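# Seat two printed parts on jig pins, or press CALL

## Task

This is the final kit of the day. Following the drawing, place each of the two loose printed parts onto its own pin in the jig. If the kit should not be assembled, do not touch any of its parts, the jig or the drawing. Instead, come down from above with the gripper closed and press the blue CALL button fully down, holding it there for about one second. If the kit is assembled, CALL must stay untouched.

## Robot and tools

Robot: two arms, left_arm and right_arm, each ending in a two-finger gripper. Measured base poses in the scene frame: left_arm at (-0.047, +0.247, +0.039) m with quat_wxyz (+1.000, 0, 0, +0.009); right_arm at (+0.004, -0.354, +0.044) m with quat_wxyz (+1.000, 0, 0, -0.014).

Frame: every pose, velocity and target uses the scene frame. Its origin sits at table-top height, halfway between the arms' nominal bases. +z points up, +x points out over the table, and left_arm is on the +y side. Arm names do not match image left and right. On each gripper the fingers point along its own +z and open and close along its y. end_effector_position is the point between the finger pads, roughly 1 cm short of the fingertips. Reported hand positions and orientations may be off by a few centimetres, more at long reach.

Row layout (shared by all motion tools): one row holds 16 numbers covering both arms, even when only one moves. The first 8 are left_arm: x, y, z in metres, then qw, qx, qy, qz (w first), then opening. The last 8 are the same for right_arm. x, y, z and the quaternion are an absolute pose in the scene frame, not an offset. Opening runs from -1 (closed) to +1 (fully open, 0.094 m).

execute_actions(actions, cameras): actions is a list of actions. Each action is a table of up to 15 rows, one row per 1/30 s step. A shorter table repeats its last row to fill the 15 steps. A target more than 0.6 m from that gripper's present position, along any of its axes, gets the action refused for both arms. To hold an orientation, repeat the same quaternion in every row rather than copying the drifted reading. To park an arm, keep sending the pose from the last result before it stopped, plus its opening. An empty actions list returns camera images and the full state.

move(target, speed, blend, opening_speed, grip_force, blocking, cameras): target is one 16-number row or a list of up to 15 rows. These are absolute poses, and each gripper follows a straight line to them from its Hand target. speed is in m/s, 0.002 to 4.3, default 0.25; turning is capped at twice that value in rad/s. It can be one value or one per target. blend is in metres: it rounds the corners at intermediate targets, and 0 means stop at each one. opening_speed is in opening units per second, at least 0.2. grip_force is in newtons per finger pad, 10 to 50; it can be one value or one per arm, and it persists once set. Below full force, closing is slow. blocking=false returns after about 0.5 s while the move keeps going, and a new move replaces it. Moves last at most 10 s. Paths do not avoid obstacles or the other arm. The result adds a move: line with the ending (done, off_target, moving, held, fault). limits=paced means the pose sent was clipped; limits=held means steps were withheld.

wait(seconds 0 to 10, cameras): lets time run while the arms hold their last commands. stop(cameras): brakes a running move. zoom_image(camera, region [x0, y0, x1, y1] in pixels, at most 504 by 504): a closer view of the latest image from cam_high, cam_over, cam_left_wrist or cam_right_wrist. All four are 672x504. finished_scene(scene=1): ends the scene permanently.

Controller behaviour: each step, the commanded orientation is limited to within 40 degrees of the measured one, and position takes priority. A single action may therefore fall short, so send the remainder next. Friction and weight can leave a gripper a few centimetres off target even in free air. Small commands might not start any motion. Tool commands shows the current opening commands. Re-send an opening to keep it, because writing 0 is itself a command.

Result lines: end_effector_position and end_effector_quat_wxyz; Hand target; grip_measured, on the opening scale, which reads slightly wide when empty and narrower than the part under a hard squeeze. Joint positions: the last entry is the finger gap in metres. Joint velocities, which may be omitted when only noise. Joint torques in Joint positions order, including gravity; entries 3 and 4 wrap at ±28 N m. Motor temperatures. Joint ranges (rad): waist -2.880 to 2.880, shoulder 0 to 3.142, elbow 0 to 3.019, wrist pitch -1.693 to 1.571, wrist yaw -1.571 to 1.571, wrist roll -2.094 to 2.094.

Gripping: the squeeze rises about 1 N per 0.001 below first contact. Near 20 N it jumps to the force limit, which is about 50 to 64 N at full force. For fragile parts, close slowly or lower grip_force. To release, command an opening well above grip_measured.

Avoid: dropping parts, or letting them fall or end up off the table. Do not release parts while they are still moving. Avoid fast impacts and hard pushes against fixed objects. Any contact or squeeze between the two arms is dangerous, including one gripper closing on the other's fingers. Route paths around each arm's own base, not close past it. Motors overheat from long holding, stretched poses or pushing against something unreachable. MOTOR HOT appears at 85 °C, and at 100 °C the arm faults and falls for 30 to 60 s or more. Any arm stop is costly.

Each tool is called after "Emit:" as a command line: name --argument value for each argument, lists and objects as JSON in quotes; but a table of rows of numbers goes row by row, as --pt "numbers of a row", without its own name.

## Session

Emit:
execute_actions --actions '[]'

Scene clock: 0.00 s.
left_arm: end_effector_position=(+0.4311, +0.3705, +0.3585) grip_measured=+1.000 end_effector_quat_wxyz=(+0.565, -0.144, +0.810, +0.060) | right_arm: end_effector_position=(+0.4656, -0.6170, +0.3778) grip_measured=+1.000 end_effector_quat_wxyz=(+0.671, +0.010, +0.722, -0.167)
Joint positions: left_arm=[0.223 1.042 0.821 -0.142 -0.038 -0.085 0.094] | right_arm=[-0.611 1.196 0.755 0.394 -0.383 -0.247 0.094]
Joint velocities: within noise
Joint torques (N m): no reading
Motor temperatures (°C): left_arm=[28 28 27 29 29 26 28] | right_arm=[28 28 30 27 28 28 29]
Heat: left arm: hottest wrist pitch 29 °C; right arm: hottest elbow 30 °C.
Hand target: left_arm +0.4357, +0.3717, +0.3730; +0.575, -0.143, +0.803, +0.060 | right_arm +0.4690, -0.6195, +0.3999; +0.684, +0.004, +0.709, -0.176
Tool commands: left_gripper/opening=+1.0 right_gripper/opening=+1.0

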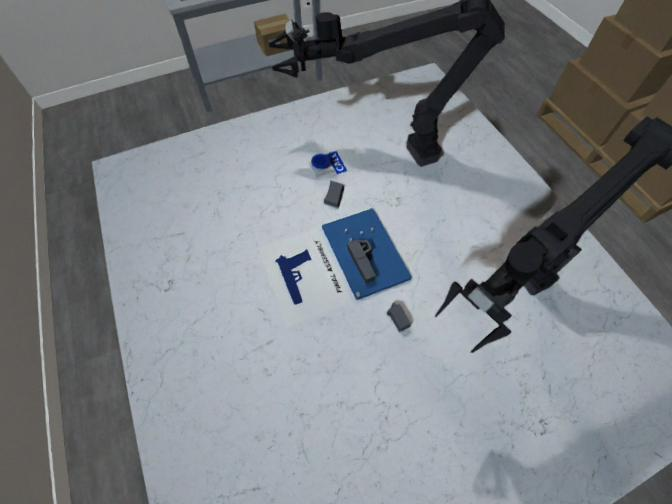

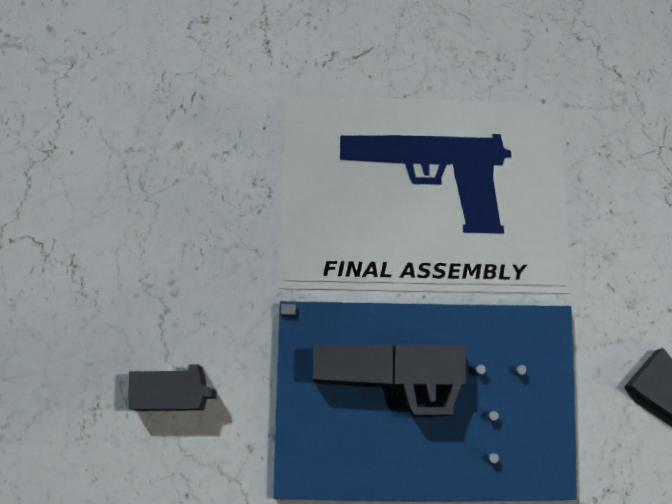

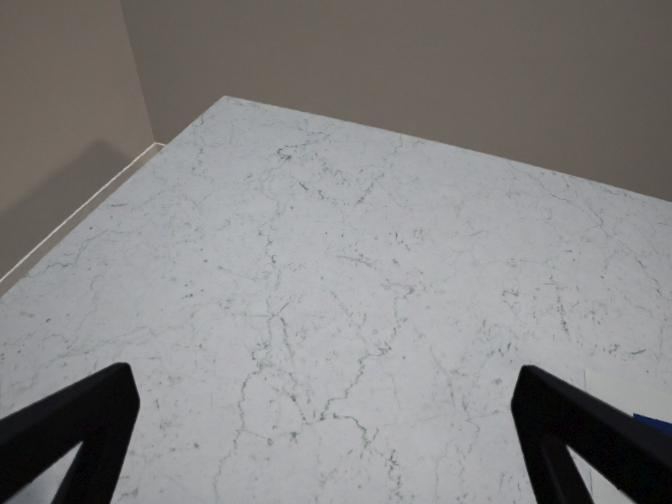

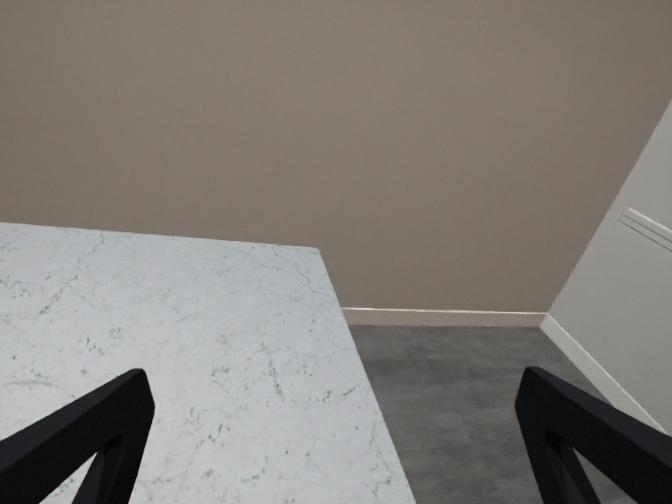

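Emit:
zoom_image --camera "cam_over" --region '[260, 90, 600, 504]'

Emit:
zoom_image --camera "cam_high" --region '[250, 130, 430, 340]'

Scaled by 1.217 from the camera's 672x504 image, which has a finer 960x720 frame.

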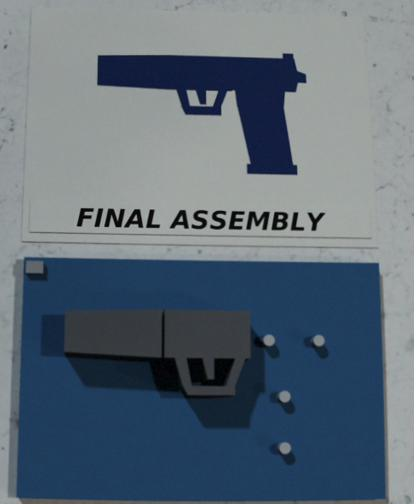

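Scaled by 2.400 from the camera's 672x504 image, which has a finer 960x720 frame.

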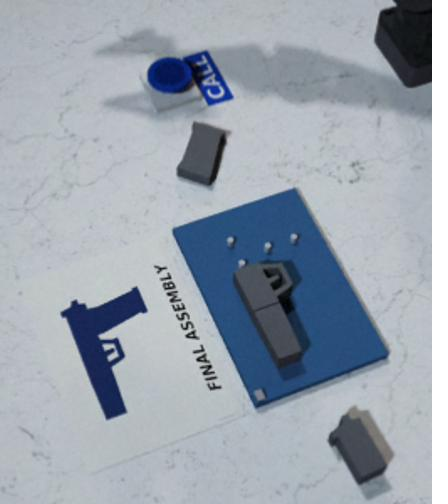

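Emit:
move --target '[0.4311, 0.3705, 0.3585, 0.565, -0.144, 0.810, 0.060, 1, 0.25, -0.36, 0.30, 0, 0, 1, 0, -1]' --speed 0.4 --opening_speed 1.0 --cameras '["cam_high", "cam_right_wrist"]'

Scene clock: 39.87 s.
left_arm: end_effector_position=(+0.4311, +0.3705, +0.3585) grip_measured=+1.000 end_effector_quat_wxyz=(+0.565, -0.144, +0.810, +0.060) | right_arm: end_effector_position=(+0.2384, -0.3621, +0.2817) grip_measured=-0.986 end_effector_quat_wxyz=(-0.015, -0.004, +1.000, +0.000)
Joint positions: left_arm=[0.223 1.042 0.821 -0.142 -0.038 -0.085 0.094] | right_arm=[-0.004 0.96 0.975 -1.617 0.001 -0.041 0.001]
Joint torques (N m): left_arm=[0.26 -6.95 9.55 2.65 -0.05 0.01] | right_arm=[1.44 -0.56 13.19 -0.17 -0.22 0.01]
Motor temperatures (°C): left_arm=[28 29 36 29 29 26 28] | right_arm=[28 28 39 28 28 28 29]
Heat: left arm: hottest elbow 36 °C; right arm: hottest elbow 39 °C.
Hand target: left_arm +0.4311, +0.3706, +0.3585; +0.565, -0.144, +0.810, +0.060 | right_arm +0.2493, -0.3601, +0.2996; +0.000, +0.000, +1.000, +0.000
Off the commanded pose: left_arm 0.000 m, 0 deg | right_arm 0.022 m, 2 deg.
move: off_target (right_arm)
Images, in order (width x height): cam_high 672x504, cam_right_wrist 672x504.

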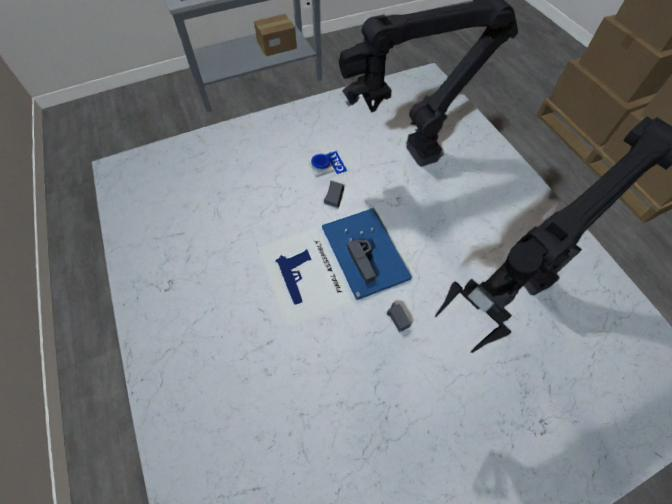

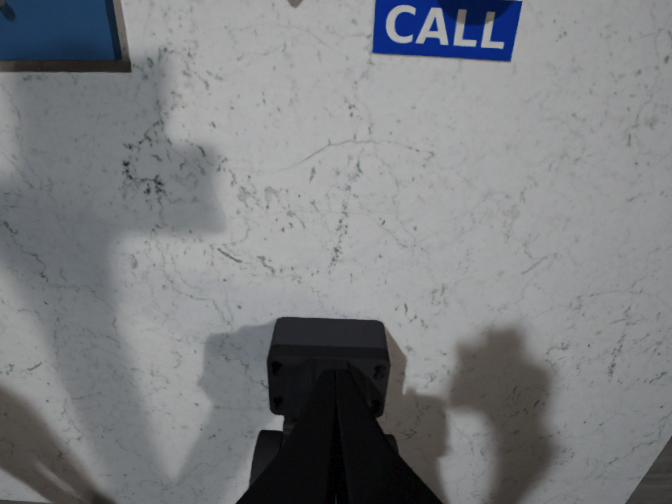

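Emit:
move --target '[0.4311, 0.3705, 0.3585, 0.565, -0.144, 0.810, 0.060, 1, 0.41, -0.45, 0.28, 0, 0, 1, 0, -1]' --speed 0.3 --cameras '["cam_high", "cam_right_wrist"]'

Scene clock: 48.03 s.
left_arm: end_effector_position=(+0.4311, +0.3705, +0.3585) grip_measured=+1.000 end_effector_quat_wxyz=(+0.565, -0.144, +0.810, +0.060) | right_arm: end_effector_position=(+0.3931, -0.4440, +0.2645) grip_measured=-0.986 end_effector_quat_wxyz=(-0.022, +0.005, +1.000, +0.004)
Joint positions: left_arm=[0.223 1.042 0.821 -0.142 -0.038 -0.085 0.094] | right_arm=[-0.197 1.418 1.295 -1.493 0.003 -0.215 0.001]
Joint torques (N m): left_arm=[0.38 -6.77 9.46 2.54 -0.02 0.04] | right_arm=[0.15 -6.65 13 0.5 -0.27 -0.31]
Heat: left arm: hottest elbow 36 °C; right arm: hottest elbow 41 °C.
Hand target: left_arm +0.4311, +0.3706, +0.3585; +0.565, -0.144, +0.810, +0.060 | right_arm +0.4091, -0.4498, +0.2800; +0.000, +0.000, +1.000, +0.000
Off the commanded pose: left_arm 0.000 m, 0 deg | right_arm 0.024 m, 3 deg.
move: off_target (right_arm)
Images, in order (width x height): cam_high 672x504, cam_right_wrist 672x504.

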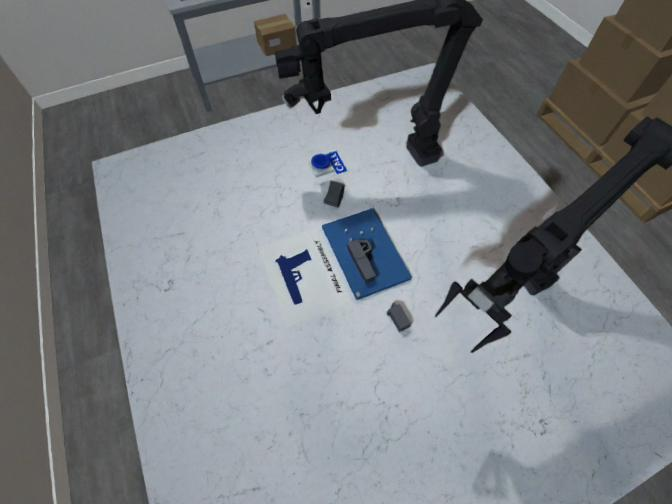

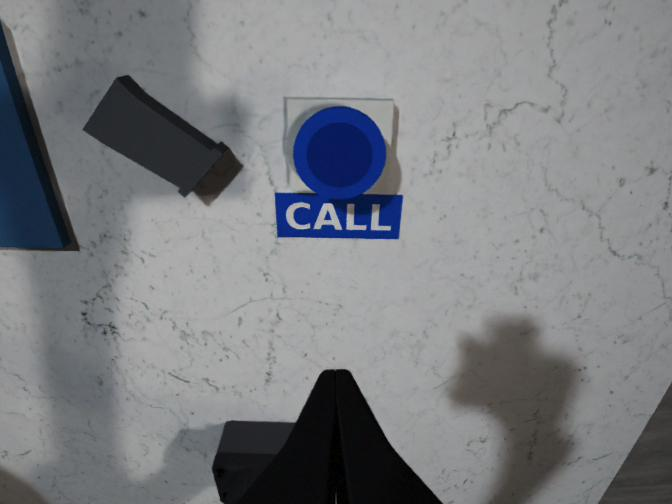

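Emit:
move --target '[0.4311, 0.3705, 0.3585, 0.565, -0.144, 0.810, 0.060, 1, 0.41, -0.45, 0.18, 0, 0, 1, 0, -1]' --speed 0.2 --cameras '["cam_high", "cam_right_wrist"]'

Scene clock: 74.50 s.
left_arm: end_effector_position=(+0.4311, +0.3705, +0.3585) grip_measured=+1.000 end_effector_quat_wxyz=(+0.565, -0.144, +0.810, +0.060) | right_arm: end_effector_position=(+0.4032, -0.4463, +0.1785) grip_measured=-0.986 end_effector_quat_wxyz=(-0.010, +0.005, +1.000, +0.001)
Joint positions: left_arm=[0.223 1.042 0.821 -0.142 -0.038 -0.085 0.094] | right_arm=[-0.197 1.482 1.13 -1.239 0.003 -0.215 0.001]
Joint torques (N m): left_arm=[0.21 -6.65 9.42 2.4 -0.03 0.04] | right_arm=[0.15 -7.47 9.11 1.03 -0.27 -0.32]
Motor temperatures (°C): left_arm=[28 29 37 29 29 26 28] | right_arm=[28 30 45 27 28 28 30]
Heat: left arm: hottest elbow 37 °C; right arm: hottest elbow 45 °C.
Hand target: left_arm +0.4311, +0.3706, +0.3585; +0.565, -0.144, +0.810, +0.060 | right_arm +0.4099, -0.4500, +0.1800; +0.000, +0.000, +1.000, +0.000
Off the commanded pose: left_arm 0.000 m, 0 deg | right_arm 0.008 m, 1 deg.
move: done
Images, in order (width x height): cam_high 672x504, cam_right_wrist 672x504.

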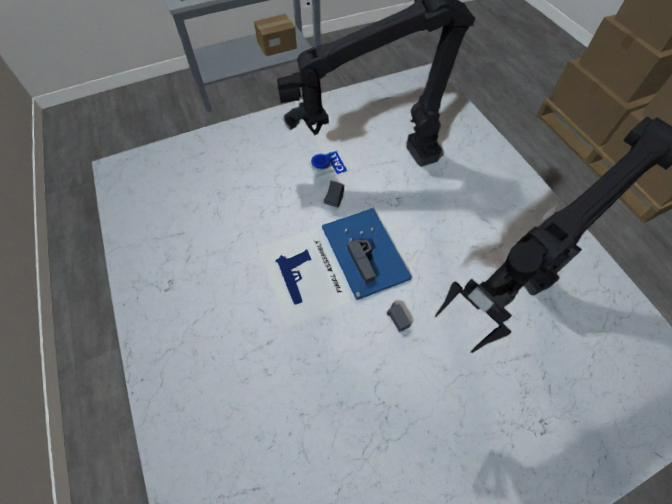

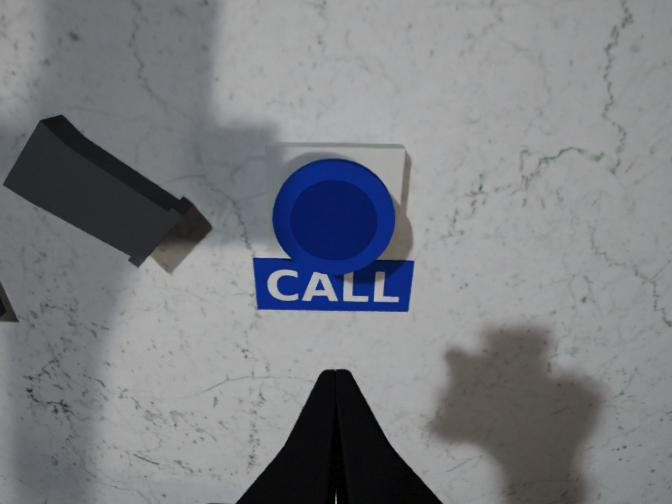

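Emit:
move --target '[0.4311, 0.3705, 0.3585, 0.565, -0.144, 0.810, 0.060, 1, 0.397, -0.45, 0.105, 0, 0, 1, 0, -1]' --speed 0.15 --cameras '["cam_high", "cam_right_wrist"]'

Scene clock: 101.17 s.
left_arm: end_effector_position=(+0.4311, +0.3705, +0.3585) grip_measured=+1.000 end_effector_quat_wxyz=(+0.565, -0.144, +0.810, +0.060) | right_arm: end_effector_position=(+0.3917, -0.4452, +0.1062) grip_measured=-0.986 end_effector_quat_wxyz=(-0.006, +0.003, +1.000, +0.000)
Joint positions: left_arm=[0.223 1.042 0.821 -0.142 -0.038 -0.085 0.094] | right_arm=[-0.201 1.536 0.981 -1.028 0.003 -0.223 0.001]
Joint torques (N m): left_arm=[0.26 -6.95 9.43 2.52 -0.06 0.01] | right_arm=[-0.21 -7.06 8.03 0.98 -0.28 -0.32]
Heat: left arm: hottest elbow 37 °C; right arm: hottest elbow 41 °C.
Hand target: left_arm +0.4311, +0.3706, +0.3585; +0.565, -0.144, +0.810, +0.060 | right_arm +0.3969, -0.4500, +0.1051; +0.000, +0.000, +1.000, +0.000
Off the commanded pose: left_arm 0.000 m, 0 deg | right_arm 0.007 m, 1 deg.
move: done
Images, in order (width x height): cam_high 672x504, cam_right_wrist 672x504.

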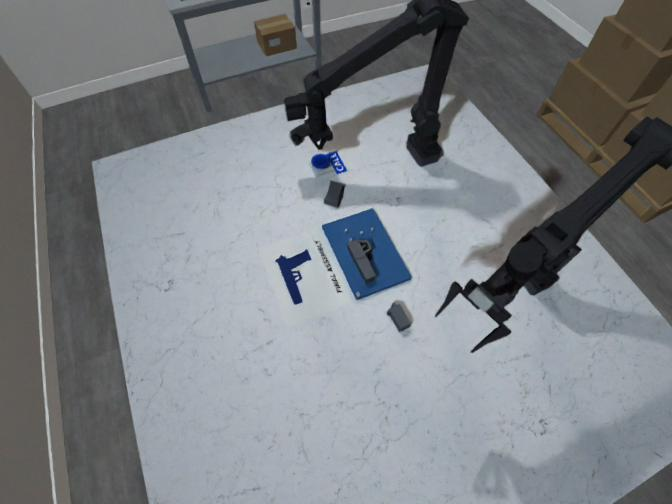

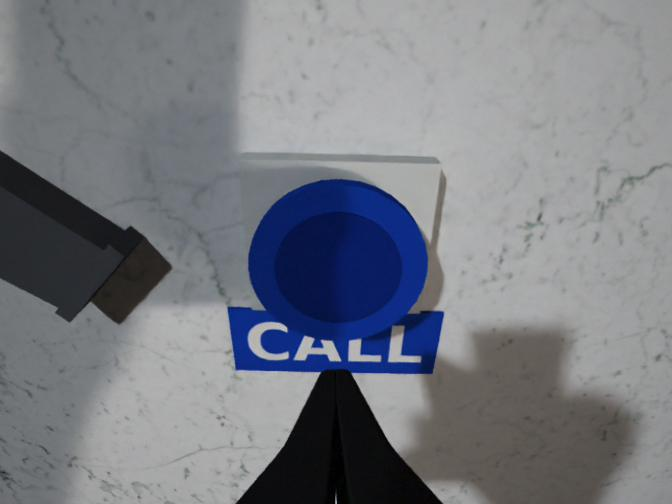

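Emit:
move --target '[0.4311, 0.3705, 0.3585, 0.565, -0.144, 0.810, 0.060, 1, 0.397, -0.451, 0.07, 0, 0, 1, 0, -1]' --speed 0.08 --cameras '["cam_right_wrist"]'

Scene clock: 109.87 s.
left_arm: end_effector_position=(+0.4311, +0.3705, +0.3585) grip_measured=+1.000 end_effector_quat_wxyz=(+0.565, -0.144, +0.810, +0.060) | right_arm: end_effector_position=(+0.3926, -0.4464, +0.0724) grip_measured=-0.986 end_effector_quat_wxyz=(-0.005, +0.003, +1.000, +0.000)
Joint positions: left_arm=[0.223 1.042 0.821 -0.142 -0.038 -0.085 0.094] | right_arm=[-0.203 1.592 0.941 -0.929 0.003 -0.225 0.001]
Joint torques (N m): left_arm=[0.44 -6.77 9.44 2.51 -0.03 0.05] | right_arm=[-0.26 -7.24 7.42 1.05 -0.27 -0.33]
Heat: left arm: hottest elbow 37 °C; right arm: hottest elbow 41 °C.
Hand target: left_arm +0.4311, +0.3706, +0.3585; +0.565, -0.144, +0.810, +0.060 | right_arm +0.3968, -0.4510, +0.0700; +0.000, +0.000, +1.000, +0.000
Off the commanded pose: left_arm 0.000 m, 0 deg | right_arm 0.007 m, 1 deg.
move: done
Images, in order (width x height): cam_right_wrist 672x504.

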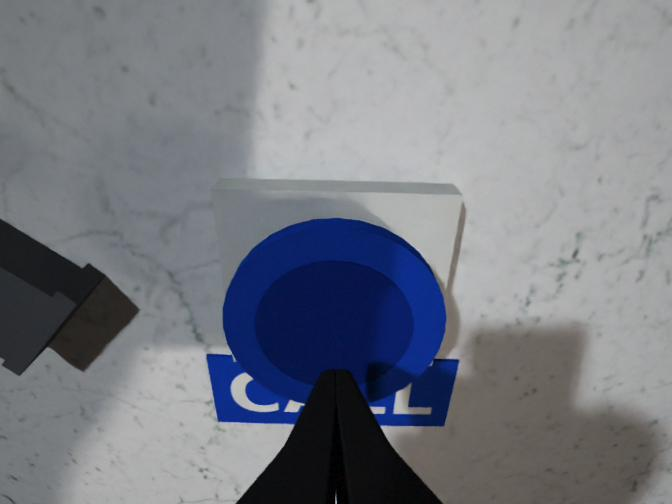

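Emit:
move --target '[0.4311, 0.3705, 0.3585, 0.565, -0.144, 0.810, 0.060, 1, 0.397, -0.451, 0.044, 0, 0, 1, 0, -1]' --speed 0.03 --cameras '["cam_right_wrist"]'

Scene clock: 119.50 s.
left_arm: end_effector_position=(+0.4311, +0.3705, +0.3585) grip_measured=+1.000 end_effector_quat_wxyz=(+0.565, -0.144, +0.810, +0.060) | right_arm: end_effector_position=(+0.3943, -0.4468, +0.0484) grip_measured=-0.986 end_effector_quat_wxyz=(-0.002, +0.003, +1.000, -0.001)
Joint positions: left_arm=[0.223 1.042 0.821 -0.142 -0.038 -0.085 0.094] | right_arm=[-0.203 1.637 0.918 -0.856 0.003 -0.225 0.001]
Joint torques (N m): left_arm=[0.26 -6.89 9.39 2.51 -0.06 0.02] | right_arm=[-0.21 -7.3 6.82 1.14 -0.27 -0.32]
Heat: left arm: hottest elbow 37 °C; right arm: hottest elbow 41 °C.
Hand target: left_arm +0.4311, +0.3706, +0.3585; +0.565, -0.144, +0.810, +0.060 | right_arm +0.3969, -0.4510, +0.0441; +0.000, +0.000, +1.000, +0.000
Off the commanded pose: left_arm 0.000 m, 0 deg | right_arm 0.007 m, 0 deg.
move: done
Images, in order (width x height): cam_right_wrist 672x504.

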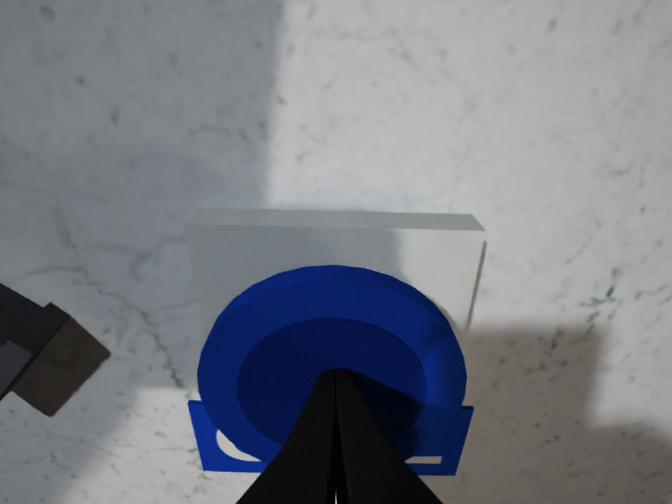

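Emit:
move --target '[0.4311, 0.3705, 0.3585, 0.565, -0.144, 0.810, 0.060, 1, 0.392, -0.451, 0.032, 0, 0, 1, 0, -1]' --speed 0.03 --cameras '["cam_right_wrist"]'

Scene clock: 127.53 s.
left_arm: end_effector_position=(+0.4311, +0.3705, +0.3585) grip_measured=+1.000 end_effector_quat_wxyz=(+0.565, -0.144, +0.810, +0.060) | right_arm: end_effector_position=(+0.3942, -0.4475, +0.0443) grip_measured=-0.986 end_effector_quat_wxyz=(+0.005, +0.003, +1.000, -0.002)
Joint positions: left_arm=[0.223 1.042 0.821 -0.142 -0.038 -0.085 0.094] | right_arm=[-0.205 1.637 0.903 -0.826 0.001 -0.228 0.001]
Joint torques (N m): left_arm=[0.15 -6.89 9.42 2.63 -0.04 0.05] | right_arm=[-0.32 -6.36 5.91 1.54 -0.24 -0.33]
Motor temperatures (°C): left_arm=[28 29 38 29 29 26 28] | right_arm=[28 30 40 27 28 28 30]
Heat: left arm: hottest elbow 38 °C; right arm: hottest elbow 40 °C.
Hand target: left_arm +0.4311, +0.3706, +0.3585; +0.565, -0.144, +0.810, +0.060 | right_arm +0.3917, -0.4509, +0.0325; +0.000, +0.000, +1.000, +0.000
Off the commanded pose: left_arm 0.000 m, 0 deg | right_arm 0.013 m, 1 deg.
move: off_target (right_arm)
Images, in order (width x height): cam_right_wrist 672x504.

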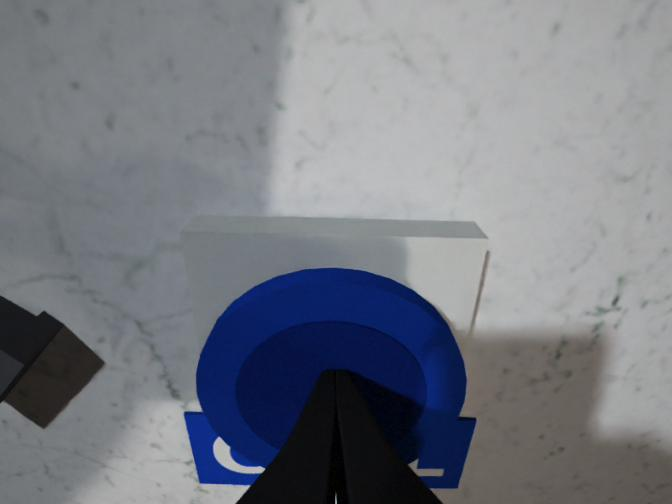

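Emit:
move --target '[0.4311, 0.3705, 0.3585, 0.565, -0.144, 0.810, 0.060, 1, 0.392, -0.451, 0.015, 0, 0, 1, 0, -1]' --speed 0.03 --cameras '["cam_right_wrist"]'

Scene clock: 132.73 s.
left_arm: end_effector_position=(+0.4311, +0.3705, +0.3585) grip_measured=+1.000 end_effector_quat_wxyz=(+0.565, -0.144, +0.810, +0.060) | right_arm: end_effector_position=(+0.3940, -0.4474, +0.0416) grip_measured=-0.986 end_effector_quat_wxyz=(+0.009, +0.003, +1.000, -0.003)
Joint positions: left_arm=[0.223 1.042 0.821 -0.142 -0.038 -0.085 0.094] | right_arm=[-0.205 1.637 0.894 -0.808 0.001 -0.228 0.001]
Joint torques (N m): left_arm=[0.03 -6.83 9.43 2.58 -0.03 0.02] | right_arm=[-0.26 -4.13 5.38 2.76 -0.24 -0.32]
Heat: left arm: hottest elbow 38 °C; right arm: hottest elbow 39 °C.
Hand target: left_arm +0.4311, +0.3706, +0.3585; +0.565, -0.144, +0.810, +0.060 | right_arm +0.3904, -0.4505, +0.0167; +0.000, +0.000, +1.000, +0.000
Off the commanded pose: left_arm 0.000 m, 0 deg | right_arm 0.027 m, 1 deg.
move: off_target (right_arm)
Images, in order (width x height): cam_right_wrist 672x504.

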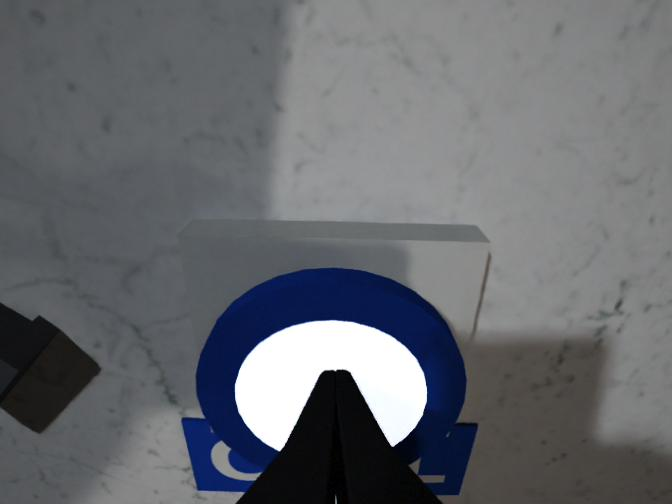

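Emit:
wait --seconds 0.7 --cameras '["cam_right_wrist"]'

Scene clock: 135.87 s.
left_arm: end_effector_position=(+0.4311, +0.3705, +0.3585) grip_measured=+1.000 end_effector_quat_wxyz=(+0.565, -0.144, +0.810, +0.060) | right_arm: end_effector_position=(+0.3940, -0.4474, +0.0416) grip_measured=-0.986 end_effector_quat_wxyz=(+0.009, +0.003, +1.000, -0.003)
Joint positions: left_arm=[0.223 1.042 0.821 -0.142 -0.038 -0.085 0.094] | right_arm=[-0.205 1.637 0.894 -0.808 0.001 -0.228 0.001]
Joint torques (N m): left_arm=[0.09 -7.18 9.5 2.51 -0.04 0.05] | right_arm=[-0.26 -4.01 5.34 2.77 -0.24 -0.32]
Heat: left arm: hottest elbow 38 °C; right arm: hottest elbow 39 °C.
Hand target: left_arm +0.4311, +0.3706, +0.3585; +0.565, -0.144, +0.810, +0.060 | right_arm +0.3904, -0.4505, +0.0167; +0.000, +0.000, +1.000, +0.000
Tool commands: left_gripper/opening=+1.0 right_gripper/opening=-1.0
Off the commanded pose: left_arm 0.000 m, 0 deg | right_arm 0.027 m, 1 deg.
wait: 0.70 s; at rest from the start
Images, in order (width x height): cam_right_wrist 672x504.

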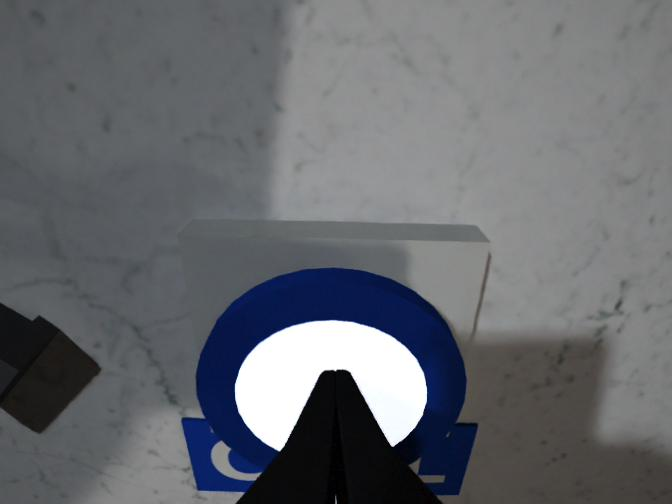

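Emit:
move --target '[0.4311, 0.3705, 0.3585, 0.565, -0.144, 0.810, 0.060, 1, 0.395, -0.451, 0.13, 0, 0, 1, 0, -1]' --speed 0.1 --cameras '["cam_high", "cam_right_wrist"]'

Scene clock: 142.07 s.
left_arm: end_effector_position=(+0.4311, +0.3705, +0.3585) grip_measured=+1.000 end_effector_quat_wxyz=(+0.565, -0.144, +0.810, +0.060) | right_arm: end_effector_position=(+0.3778, -0.4436, +0.1082) grip_measured=-0.986 end_effector_quat_wxyz=(-0.025, +0.003, +1.000, +0.005)
Joint positions: left_arm=[0.223 1.042 0.821 -0.142 -0.038 -0.085 0.094] | right_arm=[-0.205 1.524 0.972 -1.071 0.001 -0.228 0.001]
Joint torques (N m): left_arm=[0.15 -7.06 9.52 2.48 -0.02 0] | right_arm=[-0.09 -9 11.07 -0.24 -0.2 -0.31]
Heat: left arm: hottest elbow 38 °C; right arm: hottest elbow 38 °C.
Hand target: left_arm +0.4311, +0.3706, +0.3585; +0.565, -0.144, +0.810, +0.060 | right_arm +0.3942, -0.4509, +0.1301; +0.000, +0.000, +1.000, +0.000
Off the commanded pose: left_arm 0.000 m, 0 deg | right_arm 0.029 m, 3 deg.
move: off_target (right_arm)
Images, in order (width x height): cam_high 672x504, cam_right_wrist 672x504.

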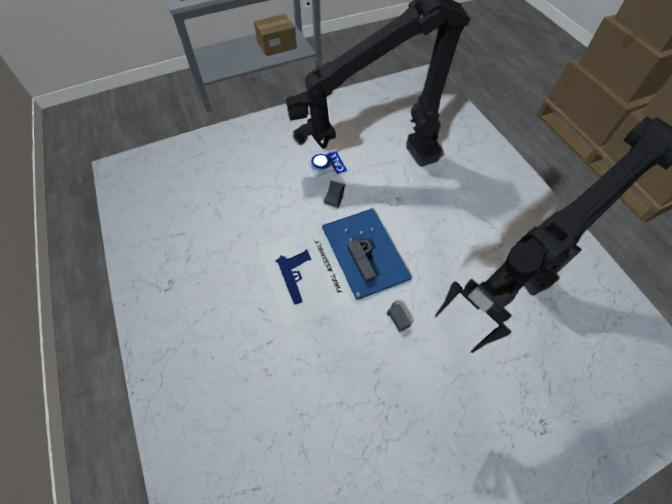

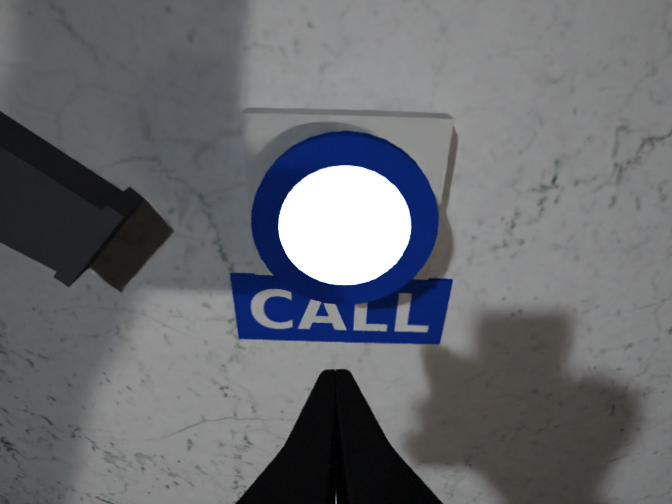

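The button's light stayed on after I let go, so the call registered.

Emit:
finished_scene

The scene is finished: the task was done.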